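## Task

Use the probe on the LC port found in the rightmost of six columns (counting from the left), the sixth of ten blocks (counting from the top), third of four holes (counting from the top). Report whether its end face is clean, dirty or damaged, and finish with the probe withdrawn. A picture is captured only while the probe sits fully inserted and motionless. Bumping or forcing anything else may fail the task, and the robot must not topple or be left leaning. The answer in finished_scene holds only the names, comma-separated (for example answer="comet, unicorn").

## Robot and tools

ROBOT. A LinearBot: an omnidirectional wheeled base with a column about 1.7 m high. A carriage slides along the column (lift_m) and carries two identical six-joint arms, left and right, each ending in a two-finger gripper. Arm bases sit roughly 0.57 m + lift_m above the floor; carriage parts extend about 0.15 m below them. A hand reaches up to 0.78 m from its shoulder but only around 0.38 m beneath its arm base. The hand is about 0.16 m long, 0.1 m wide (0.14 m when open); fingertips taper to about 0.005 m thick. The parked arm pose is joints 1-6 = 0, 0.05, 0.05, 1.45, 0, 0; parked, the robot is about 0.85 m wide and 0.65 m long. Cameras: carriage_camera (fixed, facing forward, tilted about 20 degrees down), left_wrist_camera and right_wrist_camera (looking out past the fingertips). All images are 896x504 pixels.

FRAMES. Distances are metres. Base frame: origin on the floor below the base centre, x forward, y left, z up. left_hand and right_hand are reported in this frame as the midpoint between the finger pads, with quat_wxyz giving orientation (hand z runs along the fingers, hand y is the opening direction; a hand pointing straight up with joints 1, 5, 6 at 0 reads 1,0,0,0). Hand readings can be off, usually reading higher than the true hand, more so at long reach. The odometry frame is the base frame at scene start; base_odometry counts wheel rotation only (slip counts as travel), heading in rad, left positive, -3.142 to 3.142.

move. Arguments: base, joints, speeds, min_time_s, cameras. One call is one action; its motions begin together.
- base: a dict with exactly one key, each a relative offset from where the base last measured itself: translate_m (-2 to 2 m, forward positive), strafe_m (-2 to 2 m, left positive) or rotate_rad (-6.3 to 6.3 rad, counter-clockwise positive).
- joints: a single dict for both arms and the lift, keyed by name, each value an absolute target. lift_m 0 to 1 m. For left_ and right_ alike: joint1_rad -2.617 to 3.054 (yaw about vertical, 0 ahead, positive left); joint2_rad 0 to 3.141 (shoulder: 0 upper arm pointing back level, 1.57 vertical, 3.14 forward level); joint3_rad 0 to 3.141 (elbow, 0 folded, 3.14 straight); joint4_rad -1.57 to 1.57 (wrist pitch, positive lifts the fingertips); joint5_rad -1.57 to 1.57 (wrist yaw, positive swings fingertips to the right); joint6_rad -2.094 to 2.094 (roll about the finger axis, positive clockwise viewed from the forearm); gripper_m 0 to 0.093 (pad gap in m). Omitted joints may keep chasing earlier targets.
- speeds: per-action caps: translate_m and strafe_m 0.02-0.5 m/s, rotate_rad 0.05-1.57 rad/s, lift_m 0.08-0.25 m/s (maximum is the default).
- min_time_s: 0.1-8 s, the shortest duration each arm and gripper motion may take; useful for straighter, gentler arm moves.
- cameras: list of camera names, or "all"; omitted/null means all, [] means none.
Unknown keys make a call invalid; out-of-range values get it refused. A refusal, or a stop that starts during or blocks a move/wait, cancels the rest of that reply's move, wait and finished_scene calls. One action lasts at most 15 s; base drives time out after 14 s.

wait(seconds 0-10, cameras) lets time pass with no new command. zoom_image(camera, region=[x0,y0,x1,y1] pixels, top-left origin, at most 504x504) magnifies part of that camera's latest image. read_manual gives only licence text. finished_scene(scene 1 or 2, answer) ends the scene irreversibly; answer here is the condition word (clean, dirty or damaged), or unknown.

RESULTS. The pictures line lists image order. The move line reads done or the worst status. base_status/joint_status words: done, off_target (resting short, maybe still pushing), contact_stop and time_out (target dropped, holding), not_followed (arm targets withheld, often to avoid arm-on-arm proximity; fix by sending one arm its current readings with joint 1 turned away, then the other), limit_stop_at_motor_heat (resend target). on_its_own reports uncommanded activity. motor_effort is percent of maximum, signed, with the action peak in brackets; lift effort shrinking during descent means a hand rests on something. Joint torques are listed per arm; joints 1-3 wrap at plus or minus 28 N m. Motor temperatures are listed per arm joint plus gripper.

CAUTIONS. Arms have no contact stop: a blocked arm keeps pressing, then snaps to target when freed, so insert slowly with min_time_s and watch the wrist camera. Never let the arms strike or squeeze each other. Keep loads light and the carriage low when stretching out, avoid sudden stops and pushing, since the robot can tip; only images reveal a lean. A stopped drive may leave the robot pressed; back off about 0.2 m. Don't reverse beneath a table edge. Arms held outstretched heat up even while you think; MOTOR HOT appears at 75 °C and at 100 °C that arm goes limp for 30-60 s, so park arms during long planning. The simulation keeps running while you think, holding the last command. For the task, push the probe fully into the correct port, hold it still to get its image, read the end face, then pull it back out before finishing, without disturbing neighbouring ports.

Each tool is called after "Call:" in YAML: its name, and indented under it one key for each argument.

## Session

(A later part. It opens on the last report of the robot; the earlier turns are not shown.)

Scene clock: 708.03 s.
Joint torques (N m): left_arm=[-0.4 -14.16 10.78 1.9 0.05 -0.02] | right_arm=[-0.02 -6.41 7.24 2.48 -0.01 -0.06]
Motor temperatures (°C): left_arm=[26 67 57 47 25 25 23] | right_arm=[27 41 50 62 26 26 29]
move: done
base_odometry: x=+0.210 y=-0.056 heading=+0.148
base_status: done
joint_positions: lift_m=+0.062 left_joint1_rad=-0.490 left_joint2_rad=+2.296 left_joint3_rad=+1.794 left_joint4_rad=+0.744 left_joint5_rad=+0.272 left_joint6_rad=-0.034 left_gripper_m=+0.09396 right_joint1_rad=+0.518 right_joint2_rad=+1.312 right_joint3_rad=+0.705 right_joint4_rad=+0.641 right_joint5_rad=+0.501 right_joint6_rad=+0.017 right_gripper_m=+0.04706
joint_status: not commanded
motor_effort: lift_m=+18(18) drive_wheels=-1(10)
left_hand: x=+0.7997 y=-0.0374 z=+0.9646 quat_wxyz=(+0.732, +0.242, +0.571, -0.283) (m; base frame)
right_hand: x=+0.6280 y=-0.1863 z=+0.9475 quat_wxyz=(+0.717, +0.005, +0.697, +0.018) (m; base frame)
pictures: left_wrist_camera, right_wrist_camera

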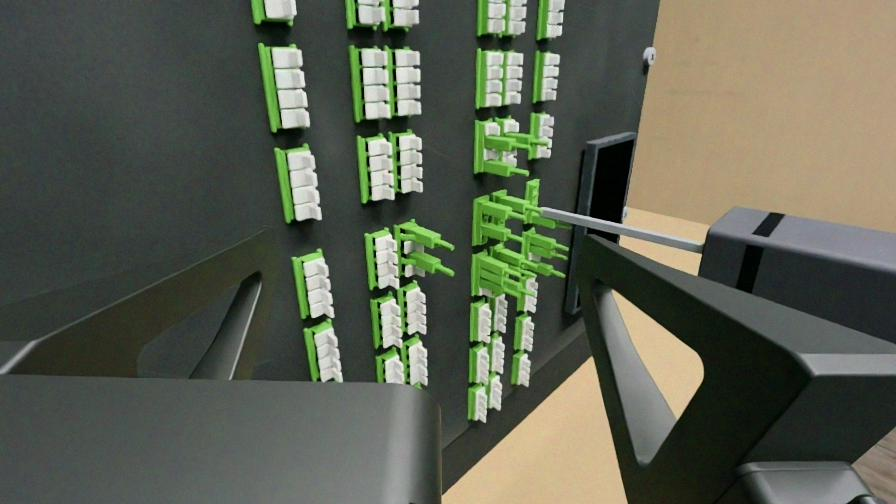

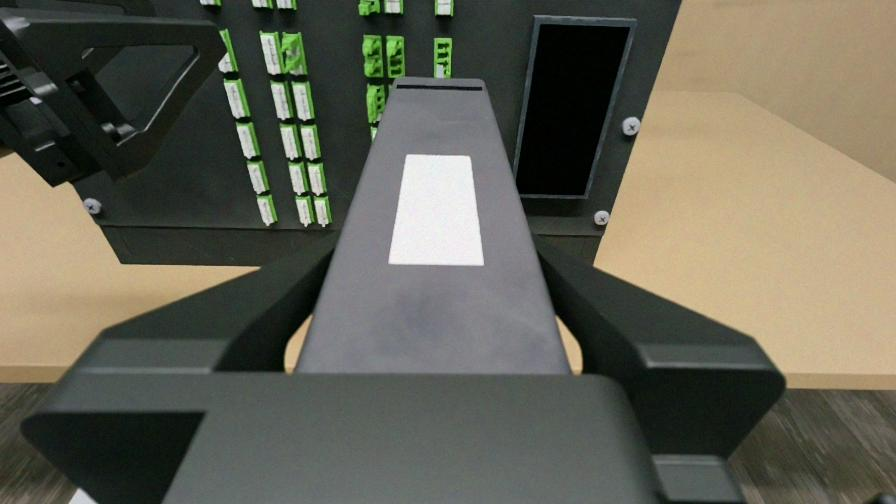

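Call:
move:
  joints: {"right_joint5_rad": 0.506, "lift_m": 0.0613}
  min_time_s: 0.5
  cameras: ["left_wrist_camera","right_wrist_camera"]

Call:
zoom_image:
  camera: "right_wrist_camera"
  region: [415, 25, 465, 85]

Call:
move:
  base: {"translate_m": 0.006}
  speeds: {"translate_m": 0.02}
  cameras: ["left_wrist_camera","right_wrist_camera"]

Call:
zoom_image:
  camera: "right_wrist_camera"
  region: [415, 25, 465, 85]

Call:
zoom_image:
  camera: "left_wrist_camera"
  region: [516, 174, 576, 238]

Scene clock: 718.47 s.
Joint torques (N m): left_arm=[-0.36 -14.16 10.81 1.9 0.06 -0.02] | right_arm=[0.06 -6.37 7.2 2.47 0.05 -0.05]
Motor temperatures (°C): left_arm=[26 69 57 47 25 25 23] | right_arm=[27 41 50 62 26 26 29]
move: done
base_odometry: x=+0.210 y=-0.056 heading=+0.148
base_status: not commanded
joint_positions: lift_m=+0.062 left_joint1_rad=-0.490 left_joint2_rad=+2.296 left_joint3_rad=+1.794 left_joint4_rad=+0.744 left_joint5_rad=+0.272 left_joint6_rad=-0.034 left_gripper_m=+0.09396 right_joint1_rad=+0.518 right_joint2_rad=+1.312 right_joint3_rad=+0.705 right_joint4_rad=+0.641 right_joint5_rad=+0.501 right_joint6_rad=+0.017 right_gripper_m=+0.04706
joint_status: all done
motor_effort: lift_m=+18(18) drive_wheels=-1(1)
left_hand: x=+0.7997 y=-0.0374 z=+0.9641 quat_wxyz=(+0.732, +0.242, +0.571, -0.283) (m; base frame)
right_hand: x=+0.6280 y=-0.1863 z=+0.9470 quat_wxyz=(+0.717, +0.005, +0.697, +0.018) (m; base frame)
pictures: left_wrist_camera, right_wrist_camera

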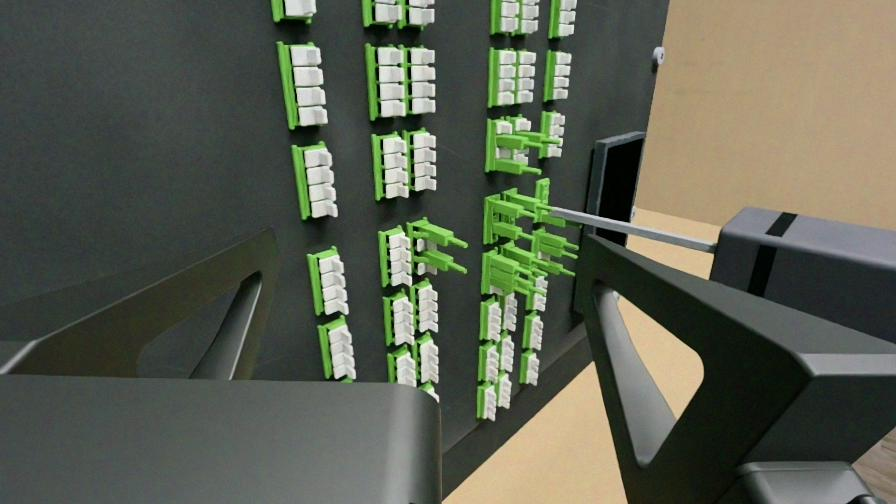

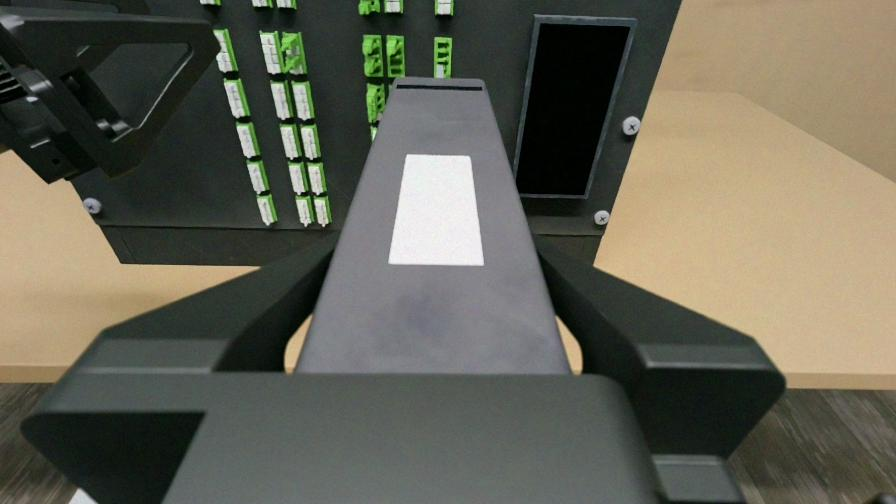

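Scaled by 8.400 from the camera's 896x504 image, which has a finer 1280x720 frame.

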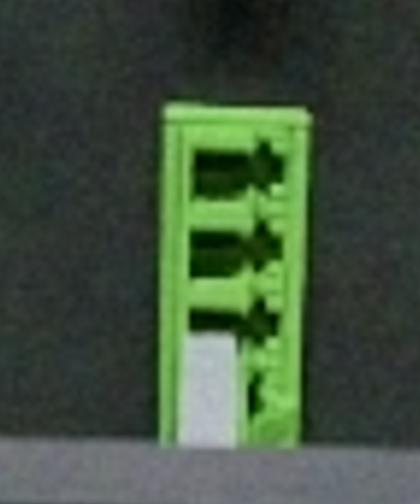

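Scene clock: 719.27 s.
Joint torques (N m): left_arm=[-0.32 -14.19 10.71 1.89 0.05 -0.02] | right_arm=[0.09 -6.32 7.21 2.46 0.06 -0.06]
Motor temperatures (°C): left_arm=[26 69 57 47 25 25 23] | right_arm=[27 41 50 62 26 26 29]
move: done
base_odometry: x=+0.216 y=-0.055 heading=+0.148
base_status: done
joint_positions: lift_m=+0.062 left_joint1_rad=-0.490 left_joint2_rad=+2.297 left_joint3_rad=+1.795 left_joint4_rad=+0.744 left_joint5_rad=+0.272 left_joint6_rad=-0.034 left_gripper_m=+0.09396 right_joint1_rad=+0.518 right_joint2_rad=+1.312 right_joint3_rad=+0.705 right_joint4_rad=+0.642 right_joint5_rad=+0.501 right_joint6_rad=+0.017 right_gripper_m=+0.04706
joint_status: not commanded
motor_effort: lift_m=+18(18) drive_wheels=-2(9)
left_hand: x=+0.7997 y=-0.0375 z=+0.9643 quat_wxyz=(+0.732, +0.242, +0.571, -0.283) (m; base frame)
right_hand: x=+0.6280 y=-0.1864 z=+0.9473 quat_wxyz=(+0.718, +0.006, +0.696, +0.018) (m; base frame)
pictures: left_wrist_camera, right_wrist_camera

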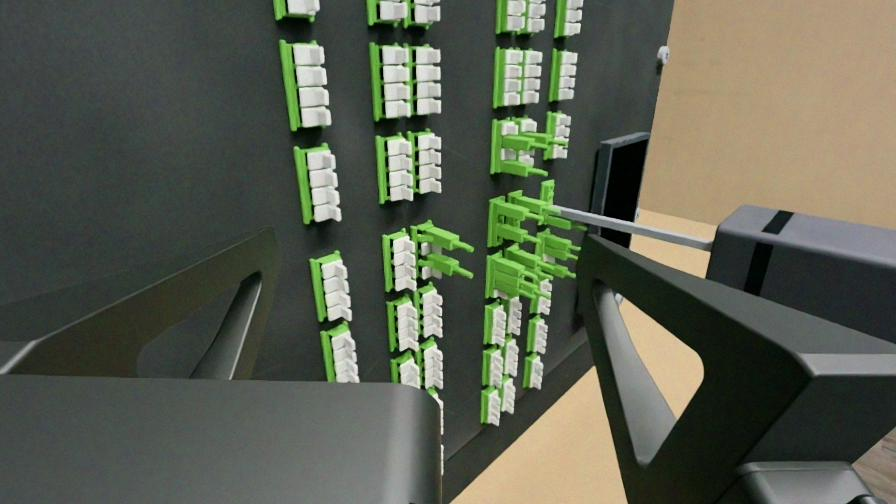

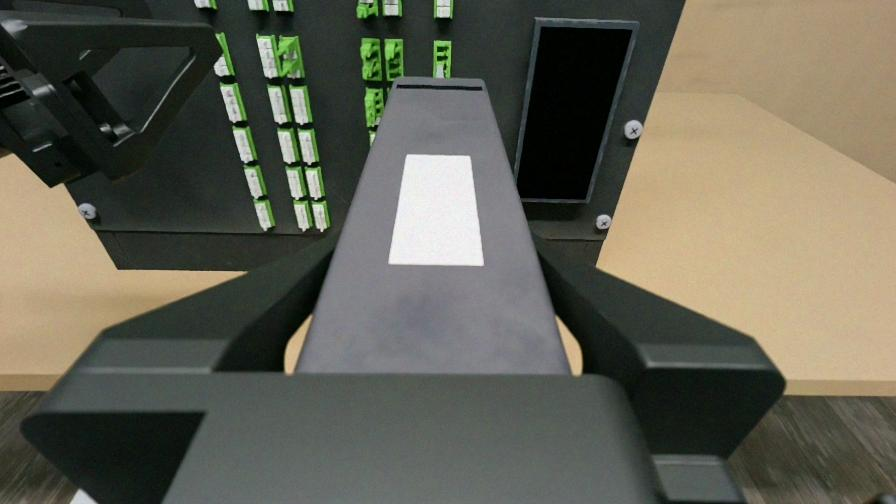

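Scaled by 8.400 from the camera's 896x504 image, which has a finer 1280x720 frame.

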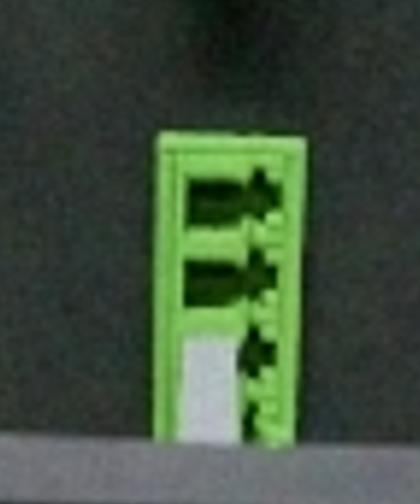

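Scaled by 7.875 from the camera's 896x504 image, which has a finer 1280x720 frame.

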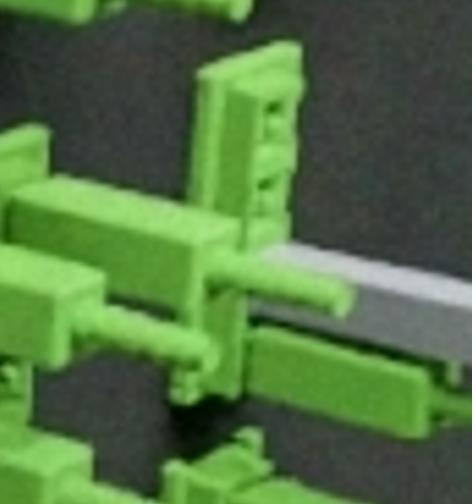

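Call:
move:
  base: {"translate_m": 0.004}
  speeds: {"translate_m": 0.02}
  cameras: ["left_wrist_camera","right_wrist_camera"]

Call:
zoom_image:
  camera: "right_wrist_camera"
  region: [425, 35, 455, 80]

Call:
zoom_image:
  camera: "left_wrist_camera"
  region: [536, 174, 596, 238]

Scene clock: 729.10 s.
Joint torques (N m): left_arm=[-0.35 -14.17 10.74 1.89 0.05 -0.02] | right_arm=[0.01 -6.31 7.17 2.47 0.05 -0.06]
Motor temperatures (°C): left_arm=[26 71 56 47 25 25 23] | right_arm=[27 41 50 62 26 26 29]
move: done
base_odometry: x=+0.220 y=-0.054 heading=+0.148
base_status: done
joint_positions: lift_m=+0.062 left_joint1_rad=-0.490 left_joint2_rad=+2.297 left_joint3_rad=+1.795 left_joint4_rad=+0.744 left_joint5_rad=+0.272 left_joint6_rad=-0.034 left_gripper_m=+0.09396 right_joint1_rad=+0.518 right_joint2_rad=+1.312 right_joint3_rad=+0.705 right_joint4_rad=+0.642 right_joint5_rad=+0.501 right_joint6_rad=+0.017 right_gripper_m=+0.04706
joint_status: not commanded
motor_effort: lift_m=+18(18) drive_wheels=-3(11)
left_hand: x=+0.7998 y=-0.0375 z=+0.9641 quat_wxyz=(+0.732, +0.242, +0.571, -0.283) (m; base frame)
right_hand: x=+0.6280 y=-0.1864 z=+0.9473 quat_wxyz=(+0.718, +0.006, +0.696, +0.018) (m; base frame)
pictures: left_wrist_camera, right_wrist_camera

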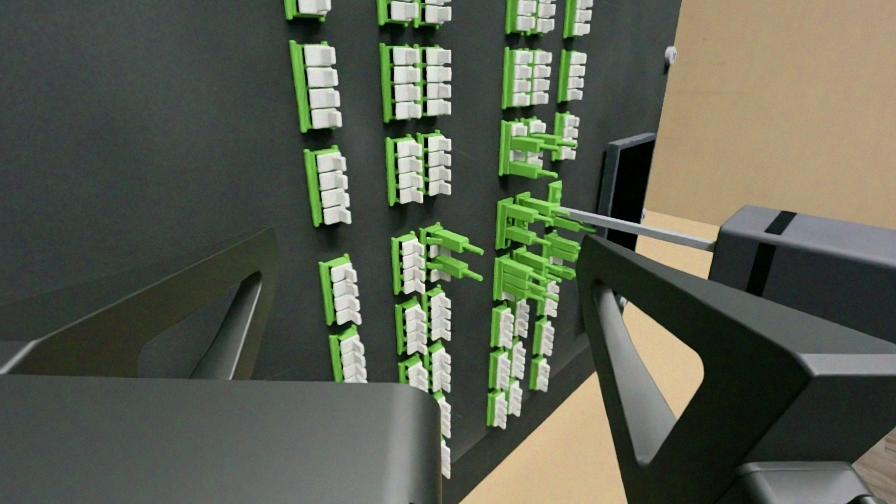

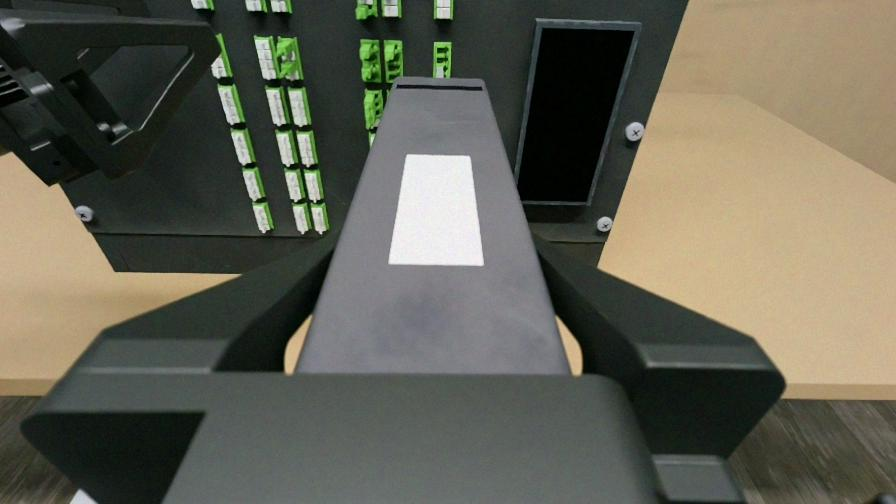

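Scaled by 11.200 from the camera's 896x504 image, which has a finer 1280x720 frame.

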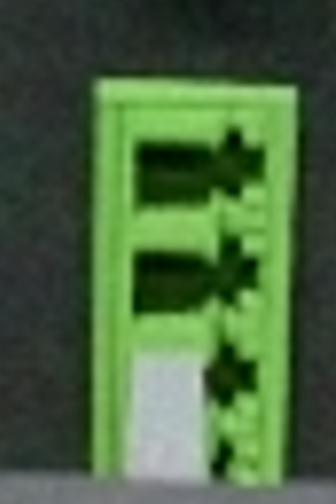

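Scaled by 7.875 from the camera's 896x504 image, which has a finer 1280x720 frame.

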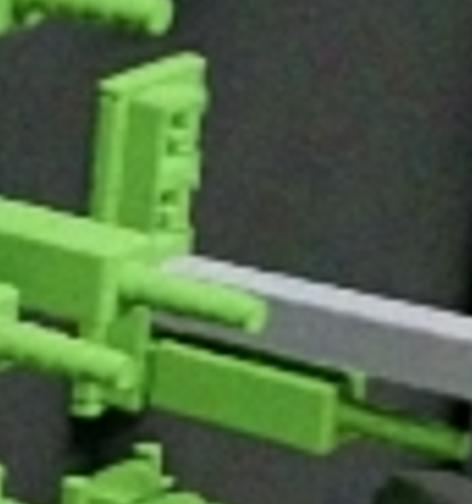

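Call:
move:
  base: {"translate_m": 0.003}
  speeds: {"translate_m": 0.02}
  cameras: ["left_wrist_camera","right_wrist_camera"]

Call:
zoom_image:
  camera: "right_wrist_camera"
  region: [425, 35, 455, 80]

Scene clock: 734.70 s.
Joint torques (N m): left_arm=[-0.38 -14.17 10.7 1.88 0.06 -0.02] | right_arm=[-0.32 -6.38 7.16 2.45 -0.12 -0.05]
Motor temperatures (°C): left_arm=[26 72 56 47 25 25 23] | right_arm=[27 42 50 62 26 26 29]
move: done
base_odometry: x=+0.223 y=-0.054 heading=+0.148
base_status: done
joint_positions: lift_m=+0.062 left_joint1_rad=-0.490 left_joint2_rad=+2.297 left_joint3_rad=+1.795 left_joint4_rad=+0.744 left_joint5_rad=+0.272 left_joint6_rad=-0.034 left_gripper_m=+0.09396 right_joint1_rad=+0.523 right_joint2_rad=+1.311 right_joint3_rad=+0.705 right_joint4_rad=+0.642 right_joint5_rad=+0.518 right_joint6_rad=+0.017 right_gripper_m=+0.04706
joint_status: not commanded
motor_effort: lift_m=+18(18) drive_wheels=-1(9)
left_hand: x=+0.7998 y=-0.0375 z=+0.9641 quat_wxyz=(+0.732, +0.242, +0.571, -0.283) (m; base frame)
right_hand: x=+0.6274 y=-0.1875 z=+0.9473 quat_wxyz=(+0.718, +0.010, +0.696, +0.014) (m; base frame)
pictures: left_wrist_camera, right_wrist_camera

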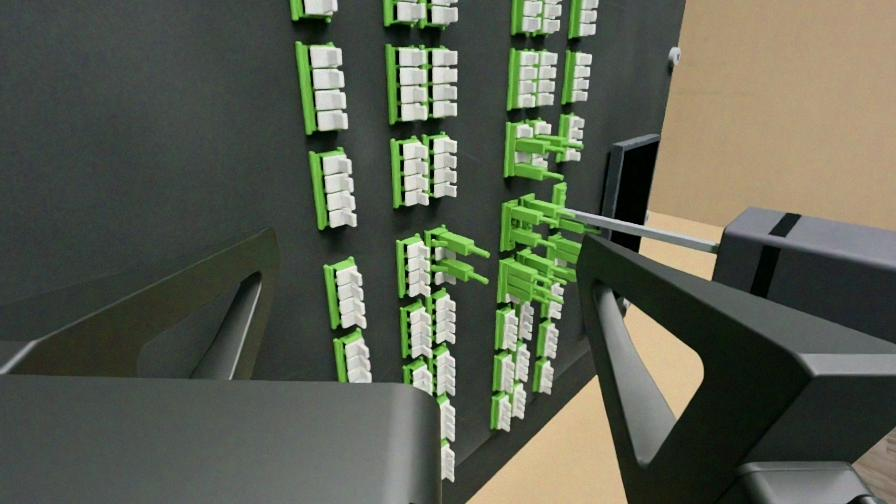

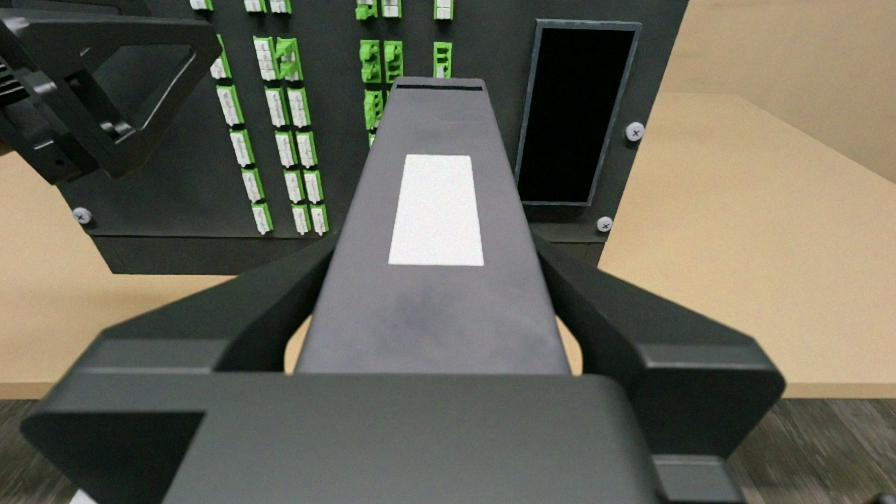

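Scaled by 11.200 from the camera's 896x504 image, which has a finer 1280x720 frame.

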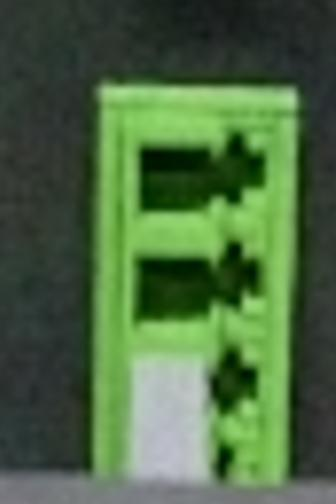

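Call:
wait:
  seconds: 2
  cameras: ["left_wrist_camera","right_wrist_camera"]

Call:
zoom_image:
  camera: "right_wrist_camera"
  region: [420, 30, 460, 85]

Call:
zoom_image:
  camera: "left_wrist_camera"
  region: [540, 174, 620, 248]

Scene clock: 743.23 s.
Joint torques (N m): left_arm=[-0.36 -14.2 10.74 1.9 0.06 -0.02] | right_arm=[-0.31 -6.3 7.15 2.45 -0.11 -0.05]
Motor temperatures (°C): left_arm=[26 73 56 48 25 25 23] | right_arm=[27 42 50 62 26 26 29]
base_odometry: x=+0.223 y=-0.054 heading=+0.148
base_status: done
joint_positions: lift_m=+0.062 left_joint1_rad=-0.490 left_joint2_rad=+2.297 left_joint3_rad=+1.795 left_joint4_rad=+0.744 left_joint5_rad=+0.272 left_joint6_rad=-0.034 left_gripper_m=+0.09396 right_joint1_rad=+0.523 right_joint2_rad=+1.311 right_joint3_rad=+0.705 right_joint4_rad=+0.642 right_joint5_rad=+0.518 right_joint6_rad=+0.017 right_gripper_m=+0.04706
joint_status: not commanded
motor_effort: lift_m=+18(18) drive_wheels=-1(9)
left_hand: x=+0.7998 y=-0.0375 z=+0.9641 quat_wxyz=(+0.732, +0.242, +0.571, -0.283) (m; base frame)
right_hand: x=+0.6274 y=-0.1875 z=+0.9473 quat_wxyz=(+0.718, +0.010, +0.696, +0.014) (m; base frame)
wait: 2.00 s; at rest from the start
pictures: left_wrist_camera, right_wrist_camera

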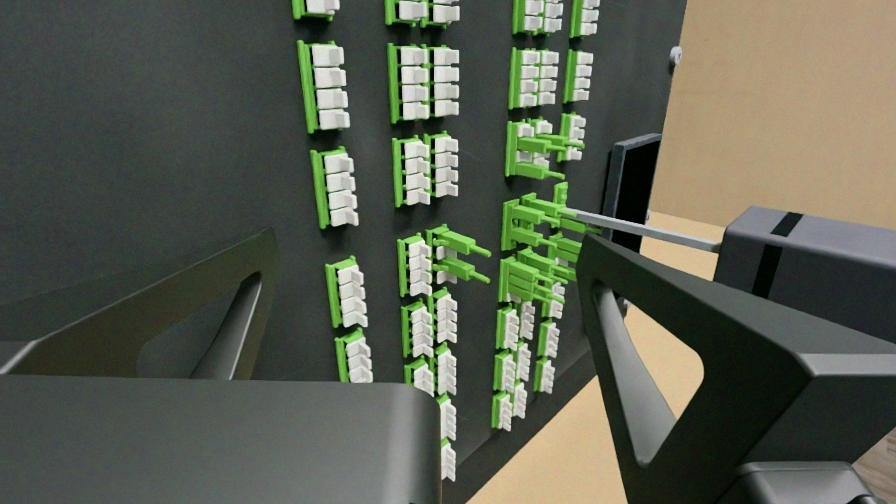

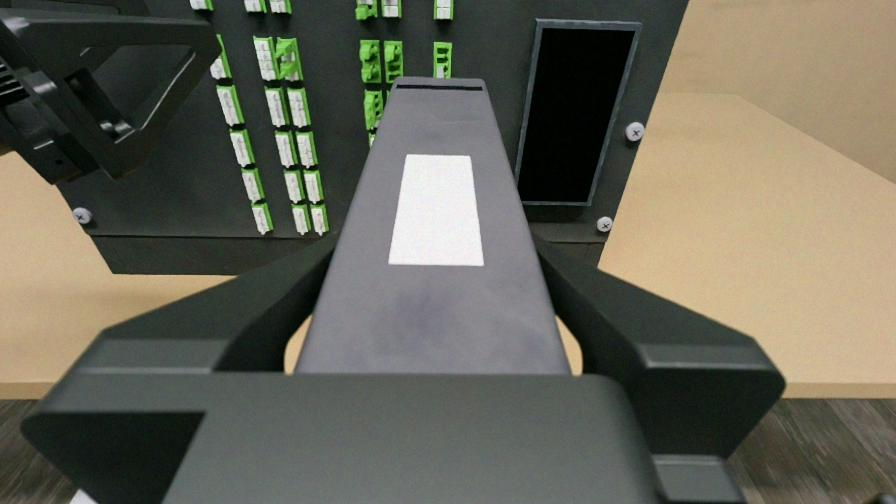

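Scaled by 9.164 from the camera's 896x504 image, which has a finer 1280x720 frame.

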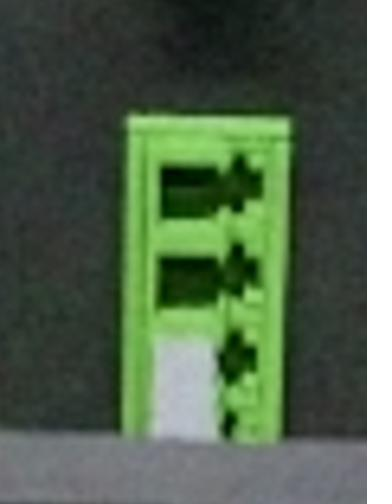

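Scaled by 6.300 from the camera's 896x504 image, which has a finer 1280x720 frame.

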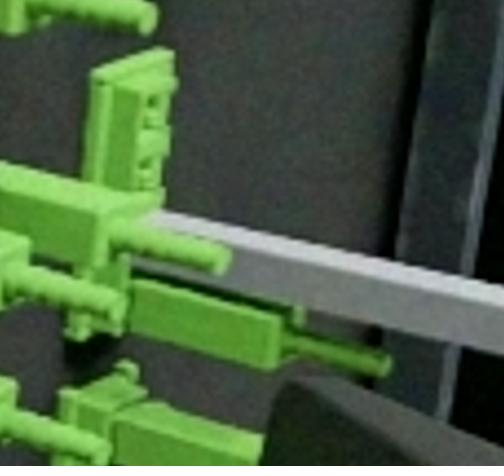

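Call:
zoom_image:
  camera: "left_wrist_camera"
  region: [700, 180, 896, 380]

Call:
move:
  base: {"translate_m": -0.05}
  speeds: {"translate_m": 0.03}
  cameras: []

Call:
move:
  joints: {"left_joint1_rad": -0.6, "left_joint2_rad": 1.2, "left_joint3_rad": 0.85, "left_joint4_rad": 0.3, "left_joint5_rad": 0.2}
  min_time_s: 3
  cameras: ["carriage_camera","left_wrist_camera","right_wrist_camera"]

Call:
zoom_image:
  camera: "left_wrist_camera"
  region: [440, 60, 896, 300]

Scaled by 2.520 from the camera's 896x504 image, which has a finer 1280x720 frame.

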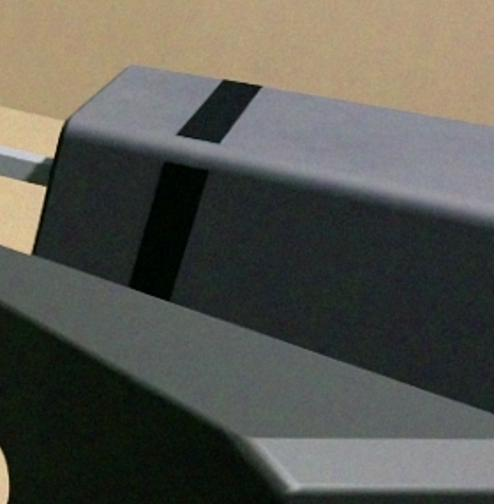

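Scene clock: 755.00 s.
Joint torques (N m): left_arm=[-0.27 -14.19 10.74 1.9 0.06 -0.02] | right_arm=[0.1 -6.64 7.27 2.46 0.05 -0.07]
Motor temperatures (°C): left_arm=[26 74 56 48 25 25 23] | right_arm=[27 41 50 63 26 26 29]
move: done
base_odometry: x=+0.174 y=-0.061 heading=+0.148
base_status: done
joint_positions: lift_m=+0.062 left_joint1_rad=-0.490 left_joint2_rad=+2.297 left_joint3_rad=+1.795 left_joint4_rad=+0.744 left_joint5_rad=+0.272 left_joint6_rad=-0.034 left_gripper_m=+0.09396 right_joint1_rad=+0.518 right_joint2_rad=+1.314 right_joint3_rad=+0.705 right_joint4_rad=+0.642 right_joint5_rad=+0.501 right_joint6_rad=+0.017 right_gripper_m=+0.04706
joint_status: not commanded
motor_effort: lift_m=+18(18) drive_wheels=+1(13)
left_hand: x=+0.7996 y=-0.0377 z=+0.9641 quat_wxyz=(+0.732, +0.242, +0.571, -0.283) (m; base frame)
right_hand: x=+0.6284 y=-0.1864 z=+0.9462 quat_wxyz=(+0.717, +0.006, +0.697, +0.018) (m; base frame)
pictures: none
No camera images: "cameras" was empty.

Scene clock: 758.30 s.
Joint torques (N m): left_arm=[-0.62 -6.27 7.91 1.95 -0.06 -0.01] | right_arm=[0.12 -6.63 7.2 2.46 0.04 -0.05]
Motor temperatures (°C): left_arm=[26 73 56 47 25 25 23] | right_arm=[27 41 50 63 26 26 29]
move: done
base_odometry: x=+0.174 y=-0.061 heading=+0.148
base_status: not commanded
joint_positions: lift_m=+0.062 left_joint1_rad=-0.594 left_joint2_rad=+1.216 left_joint3_rad=+0.859 left_joint4_rad=+0.310 left_joint5_rad=+0.211 left_joint6_rad=-0.034 left_gripper_m=+0.09396 right_joint1_rad=+0.518 right_joint2_rad=+1.314 right_joint3_rad=+0.705 right_joint4_rad=+0.642 right_joint5_rad=+0.501 right_joint6_rad=+0.017 right_gripper_m=+0.04706
joint_status: all done
motor_effort: lift_m=+18(18) drive_wheels=+1(1)
left_hand: x=+0.5572 y=+0.0538 z=+0.9817 quat_wxyz=(+0.630, +0.269, +0.671, -0.284) (m; base frame)
right_hand: x=+0.6284 y=-0.1864 z=+0.9462 quat_wxyz=(+0.717, +0.006, +0.697, +0.018) (m; base frame)
pictures: carriage_camera, left_wrist_camera, right_wrist_camera

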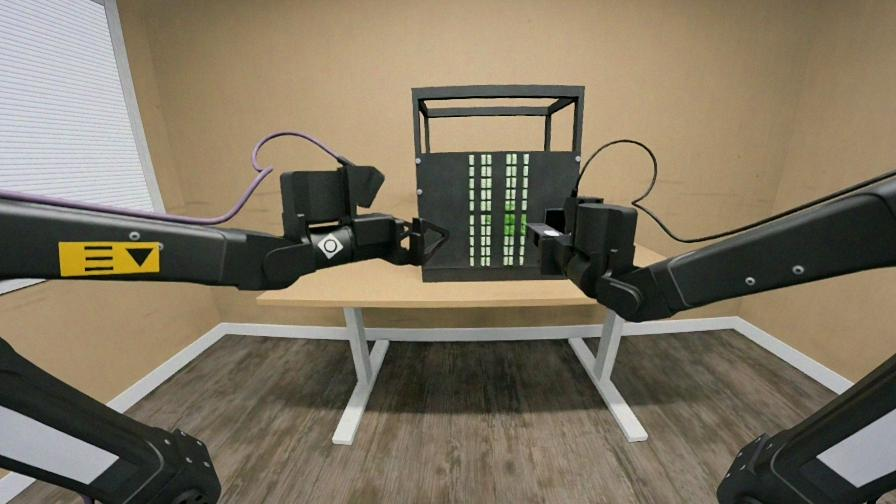

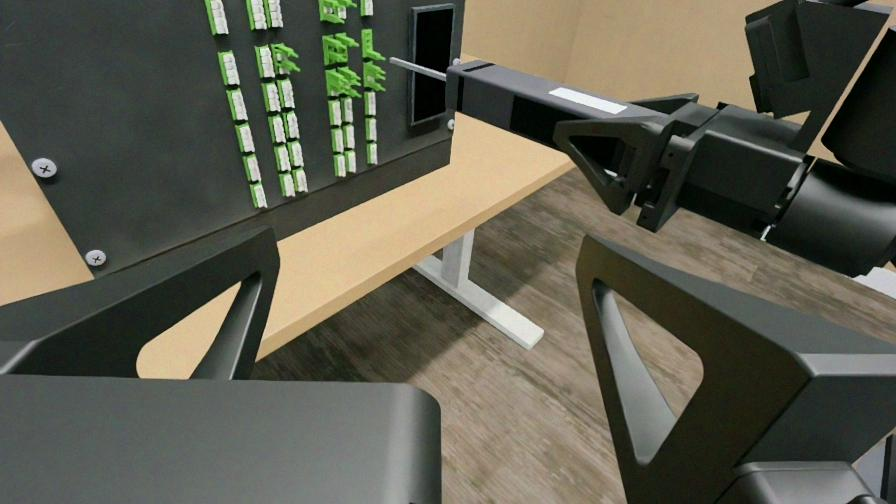

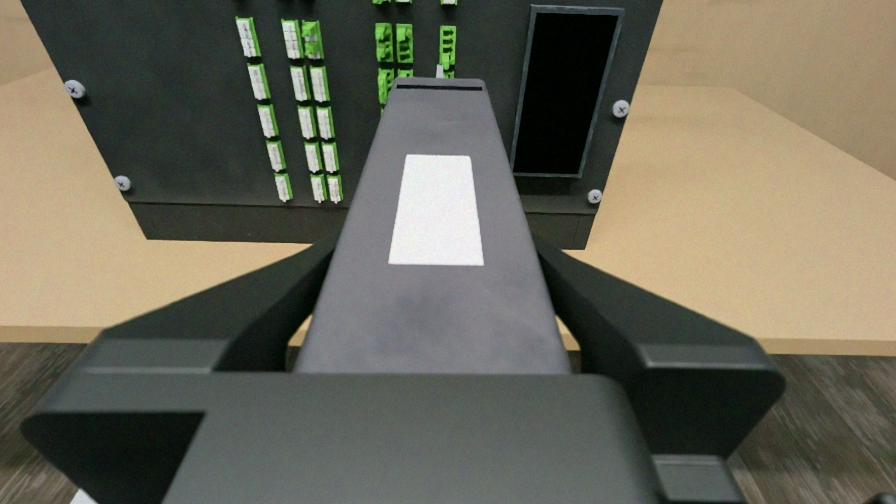

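Scaled by 1.105 from the camera's 896x504 image, which has a finer 1280x720 frame.

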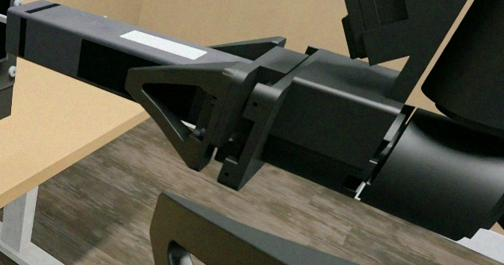

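Call:
zoom_image:
  camera: "left_wrist_camera"
  region: [440, 50, 680, 220]

Scaled by 2.100 from the camera's 896x504 image, which has a finer 1280x720 frame.

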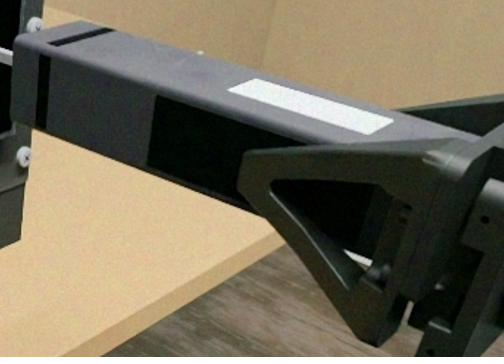

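Call:
zoom_image:
  camera: "right_wrist_camera"
  region: [425, 20, 465, 80]

Call:
move:
  base: {"translate_m": 0.03}
  speeds: {"translate_m": 0.03}
  cameras: ["left_wrist_camera","right_wrist_camera"]

Call:
zoom_image:
  camera: "right_wrist_camera"
  region: [425, 20, 465, 80]

Call:
zoom_image:
  camera: "left_wrist_camera"
  region: [340, 20, 440, 110]

Scaled by 8.400 from the camera's 896x504 image, which has a finer 1280x720 frame.

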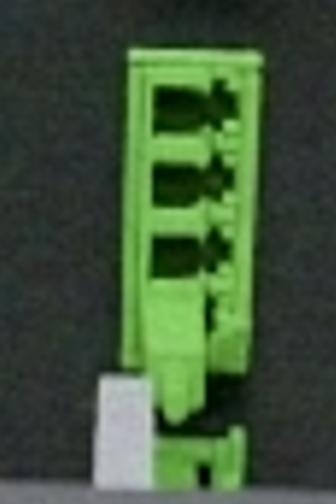

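Scene clock: 795.17 s.
Joint torques (N m): left_arm=[-0.49 -6.01 7.91 1.98 -0.03 -0.01] | right_arm=[0.09 -6.6 7.13 2.5 0.05 -0.06]
Motor temperatures (°C): left_arm=[26 60 50 46 25 25 23] | right_arm=[27 40 51 62 26 26 29]
move: done
base_odometry: x=+0.204 y=-0.057 heading=+0.148
base_status: done
joint_positions: lift_m=+0.062 left_joint1_rad=-0.595 left_joint2_rad=+1.213 left_joint3_rad=+0.859 left_joint4_rad=+0.306 left_joint5_rad=+0.209 left_joint6_rad=-0.034 left_gripper_m=+0.09396 right_joint1_rad=+0.518 right_joint2_rad=+1.314 right_joint3_rad=+0.705 right_joint4_rad=+0.640 right_joint5_rad=+0.501 right_joint6_rad=+0.017 right_gripper_m=+0.04706
joint_status: not commanded
motor_effort: lift_m=+18(18) drive_wheels=-5(12)
left_hand: x=+0.5567 y=+0.0540 z=+0.9816 quat_wxyz=(+0.629, +0.268, +0.672, -0.284) (m; base frame)
right_hand: x=+0.6285 y=-0.1864 z=+0.9457 quat_wxyz=(+0.716, +0.005, +0.698, +0.017) (m; base frame)
pictures: left_wrist_camera, right_wrist_camera

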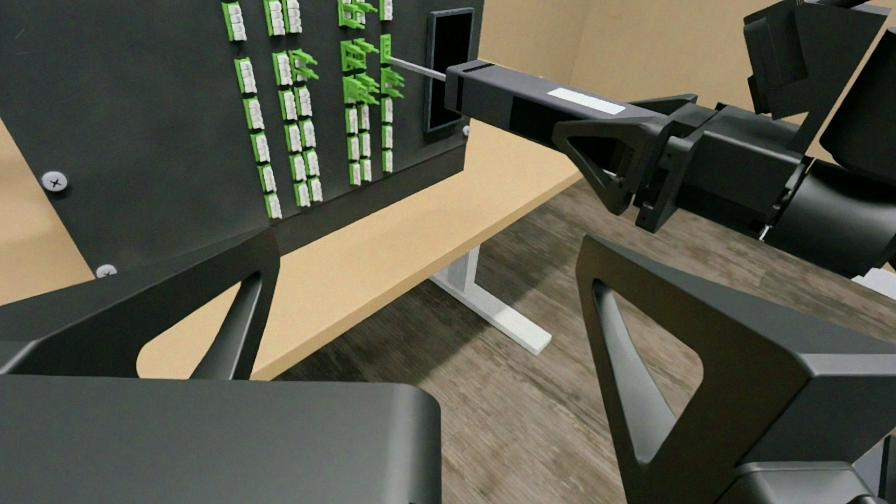

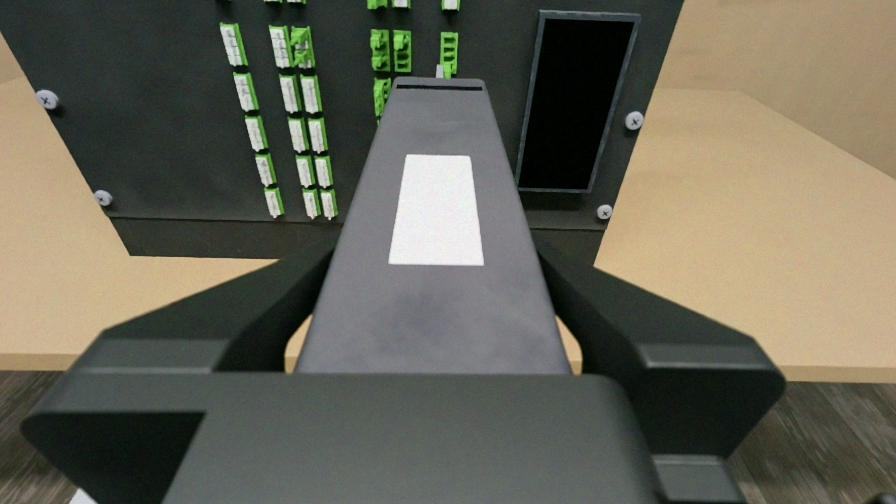

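Scaled by 8.400 from the camera's 896x504 image, which has a finer 1280x720 frame.

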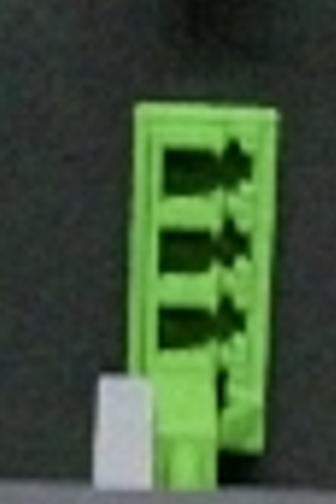

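Scaled by 5.040 from the camera's 896x504 image, which has a finer 1280x720 frame.

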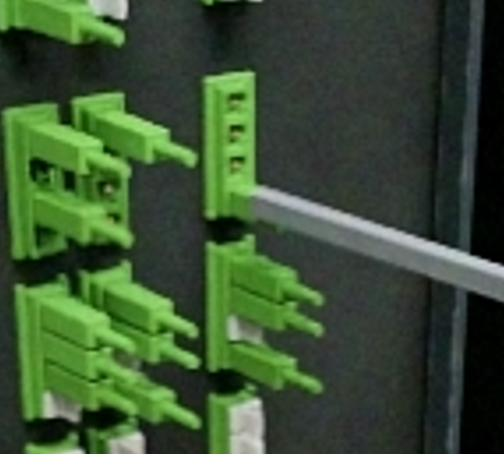

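Call:
zoom_image:
  camera: "left_wrist_camera"
  region: [376, 30, 400, 66]

Call:
zoom_image:
  camera: "right_wrist_camera"
  region: [438, 28, 462, 76]

Scaled by 14.000 from the camera's 896x504 image, which has a finer 1280x720 frame.

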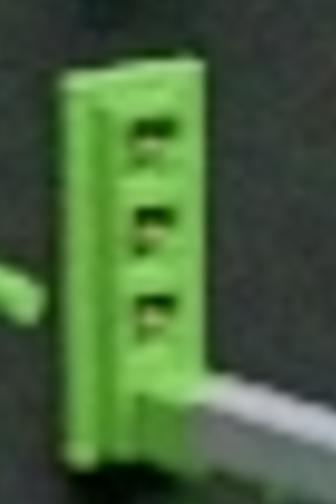

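Scaled by 10.500 from the camera's 896x504 image, which has a finer 1280x720 frame.

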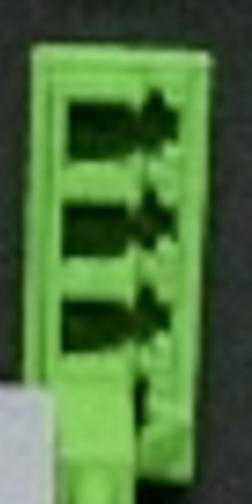

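Call:
move:
  base: {"translate_m": -0.03}
  joints: {"right_joint1_rad": 0.505}
  speeds: {"translate_m": 0.03}
  min_time_s: 1.5
  cameras: []

Call:
move:
  base: {"translate_m": 0.02}
  speeds: {"translate_m": 0.03}
  cameras: ["left_wrist_camera","right_wrist_camera"]

Call:
zoom_image:
  camera: "right_wrist_camera"
  region: [425, 20, 465, 80]

Scene clock: 811.33 s.
Joint torques (N m): left_arm=[-0.39 -5.93 7.91 2 -0.01 -0.01] | right_arm=[-0.51 -6.74 7.21 2.51 0.06 -0.05]
Motor temperatures (°C): left_arm=[26 56 49 46 25 25 23] | right_arm=[27 40 51 61 26 26 29]
move: done
base_odometry: x=+0.174 y=-0.061 heading=+0.148
base_status: done
joint_positions: lift_m=+0.062 left_joint1_rad=-0.597 left_joint2_rad=+1.213 left_joint3_rad=+0.859 left_joint4_rad=+0.305 left_joint5_rad=+0.207 left_joint6_rad=-0.034 left_gripper_m=+0.09396 right_joint1_rad=+0.511 right_joint2_rad=+1.314 right_joint3_rad=+0.705 right_joint4_rad=+0.639 right_joint5_rad=+0.501 right_joint6_rad=+0.017 right_gripper_m=+0.04706
joint_status: all done
motor_effort: lift_m=+18(18) drive_wheels=+1(16)
left_hand: x=+0.5564 y=+0.0538 z=+0.9816 quat_wxyz=(+0.629, +0.269, +0.672, -0.284) (m; base frame)
right_hand: x=+0.6294 y=-0.1891 z=+0.9454 quat_wxyz=(+0.716, +0.008, +0.698, +0.015) (m; base frame)
pictures: none
No camera images: "cameras" was empty.

Scene clock: 812.43 s.
Joint torques (N m): left_arm=[-0.31 -5.86 7.92 2 -0.01 -0.01] | right_arm=[-1.36 -5.19 7.43 2.63 -0.05 -0.04]
Motor temperatures (°C): left_arm=[26 56 49 46 25 25 23] | right_arm=[27 40 51 62 26 26 29]
move: done
base_odometry: x=+0.194 y=-0.058 heading=+0.148
base_status: done
joint_positions: lift_m=+0.062 left_joint1_rad=-0.597 left_joint2_rad=+1.212 left_joint3_rad=+0.859 left_joint4_rad=+0.304 left_joint5_rad=+0.207 left_joint6_rad=-0.034 left_gripper_m=+0.09396 right_joint1_rad=+0.521 right_joint2_rad=+1.299 right_joint3_rad=+0.702 right_joint4_rad=+0.625 right_joint5_rad=+0.511 right_joint6_rad=+0.017 right_gripper_m=+0.04706
joint_status: not commanded
motor_effort: lift_m=+18(18) drive_wheels=+3(9)
left_hand: x=+0.5561 y=+0.0536 z=+0.9814 quat_wxyz=(+0.629, +0.269, +0.672, -0.284) (m; base frame)
right_hand: x=+0.6258 y=-0.1883 z=+0.9468 quat_wxyz=(+0.715, +0.007, +0.699, +0.014) (m; base frame)
pictures: left_wrist_camera, right_wrist_camera

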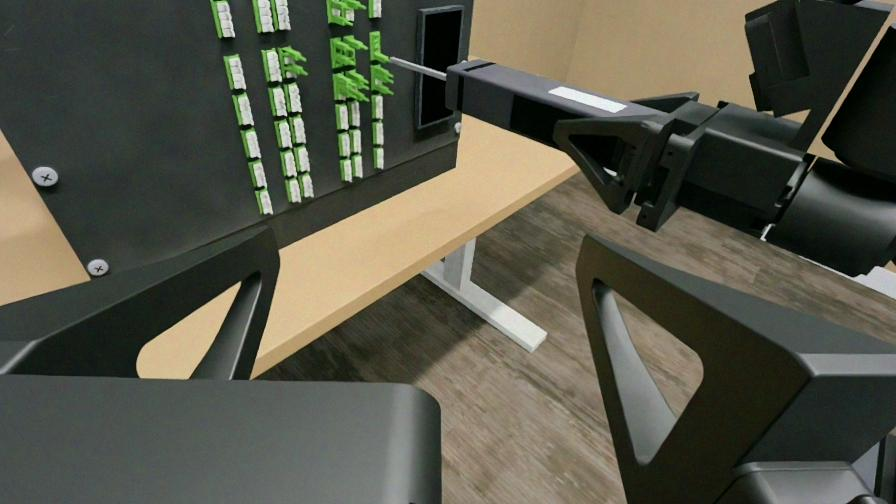

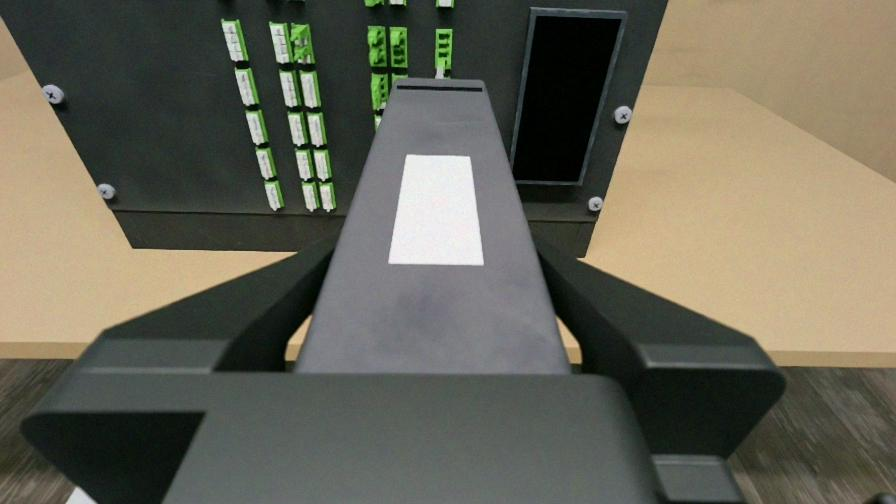

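Scaled by 8.400 from the camera's 896x504 image, which has a finer 1280x720 frame.

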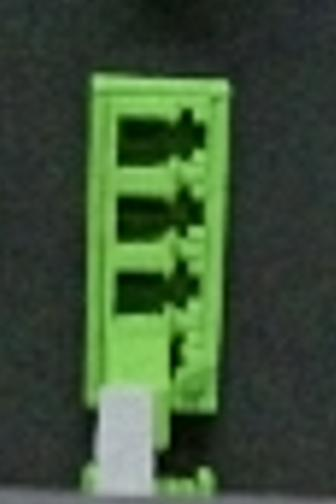

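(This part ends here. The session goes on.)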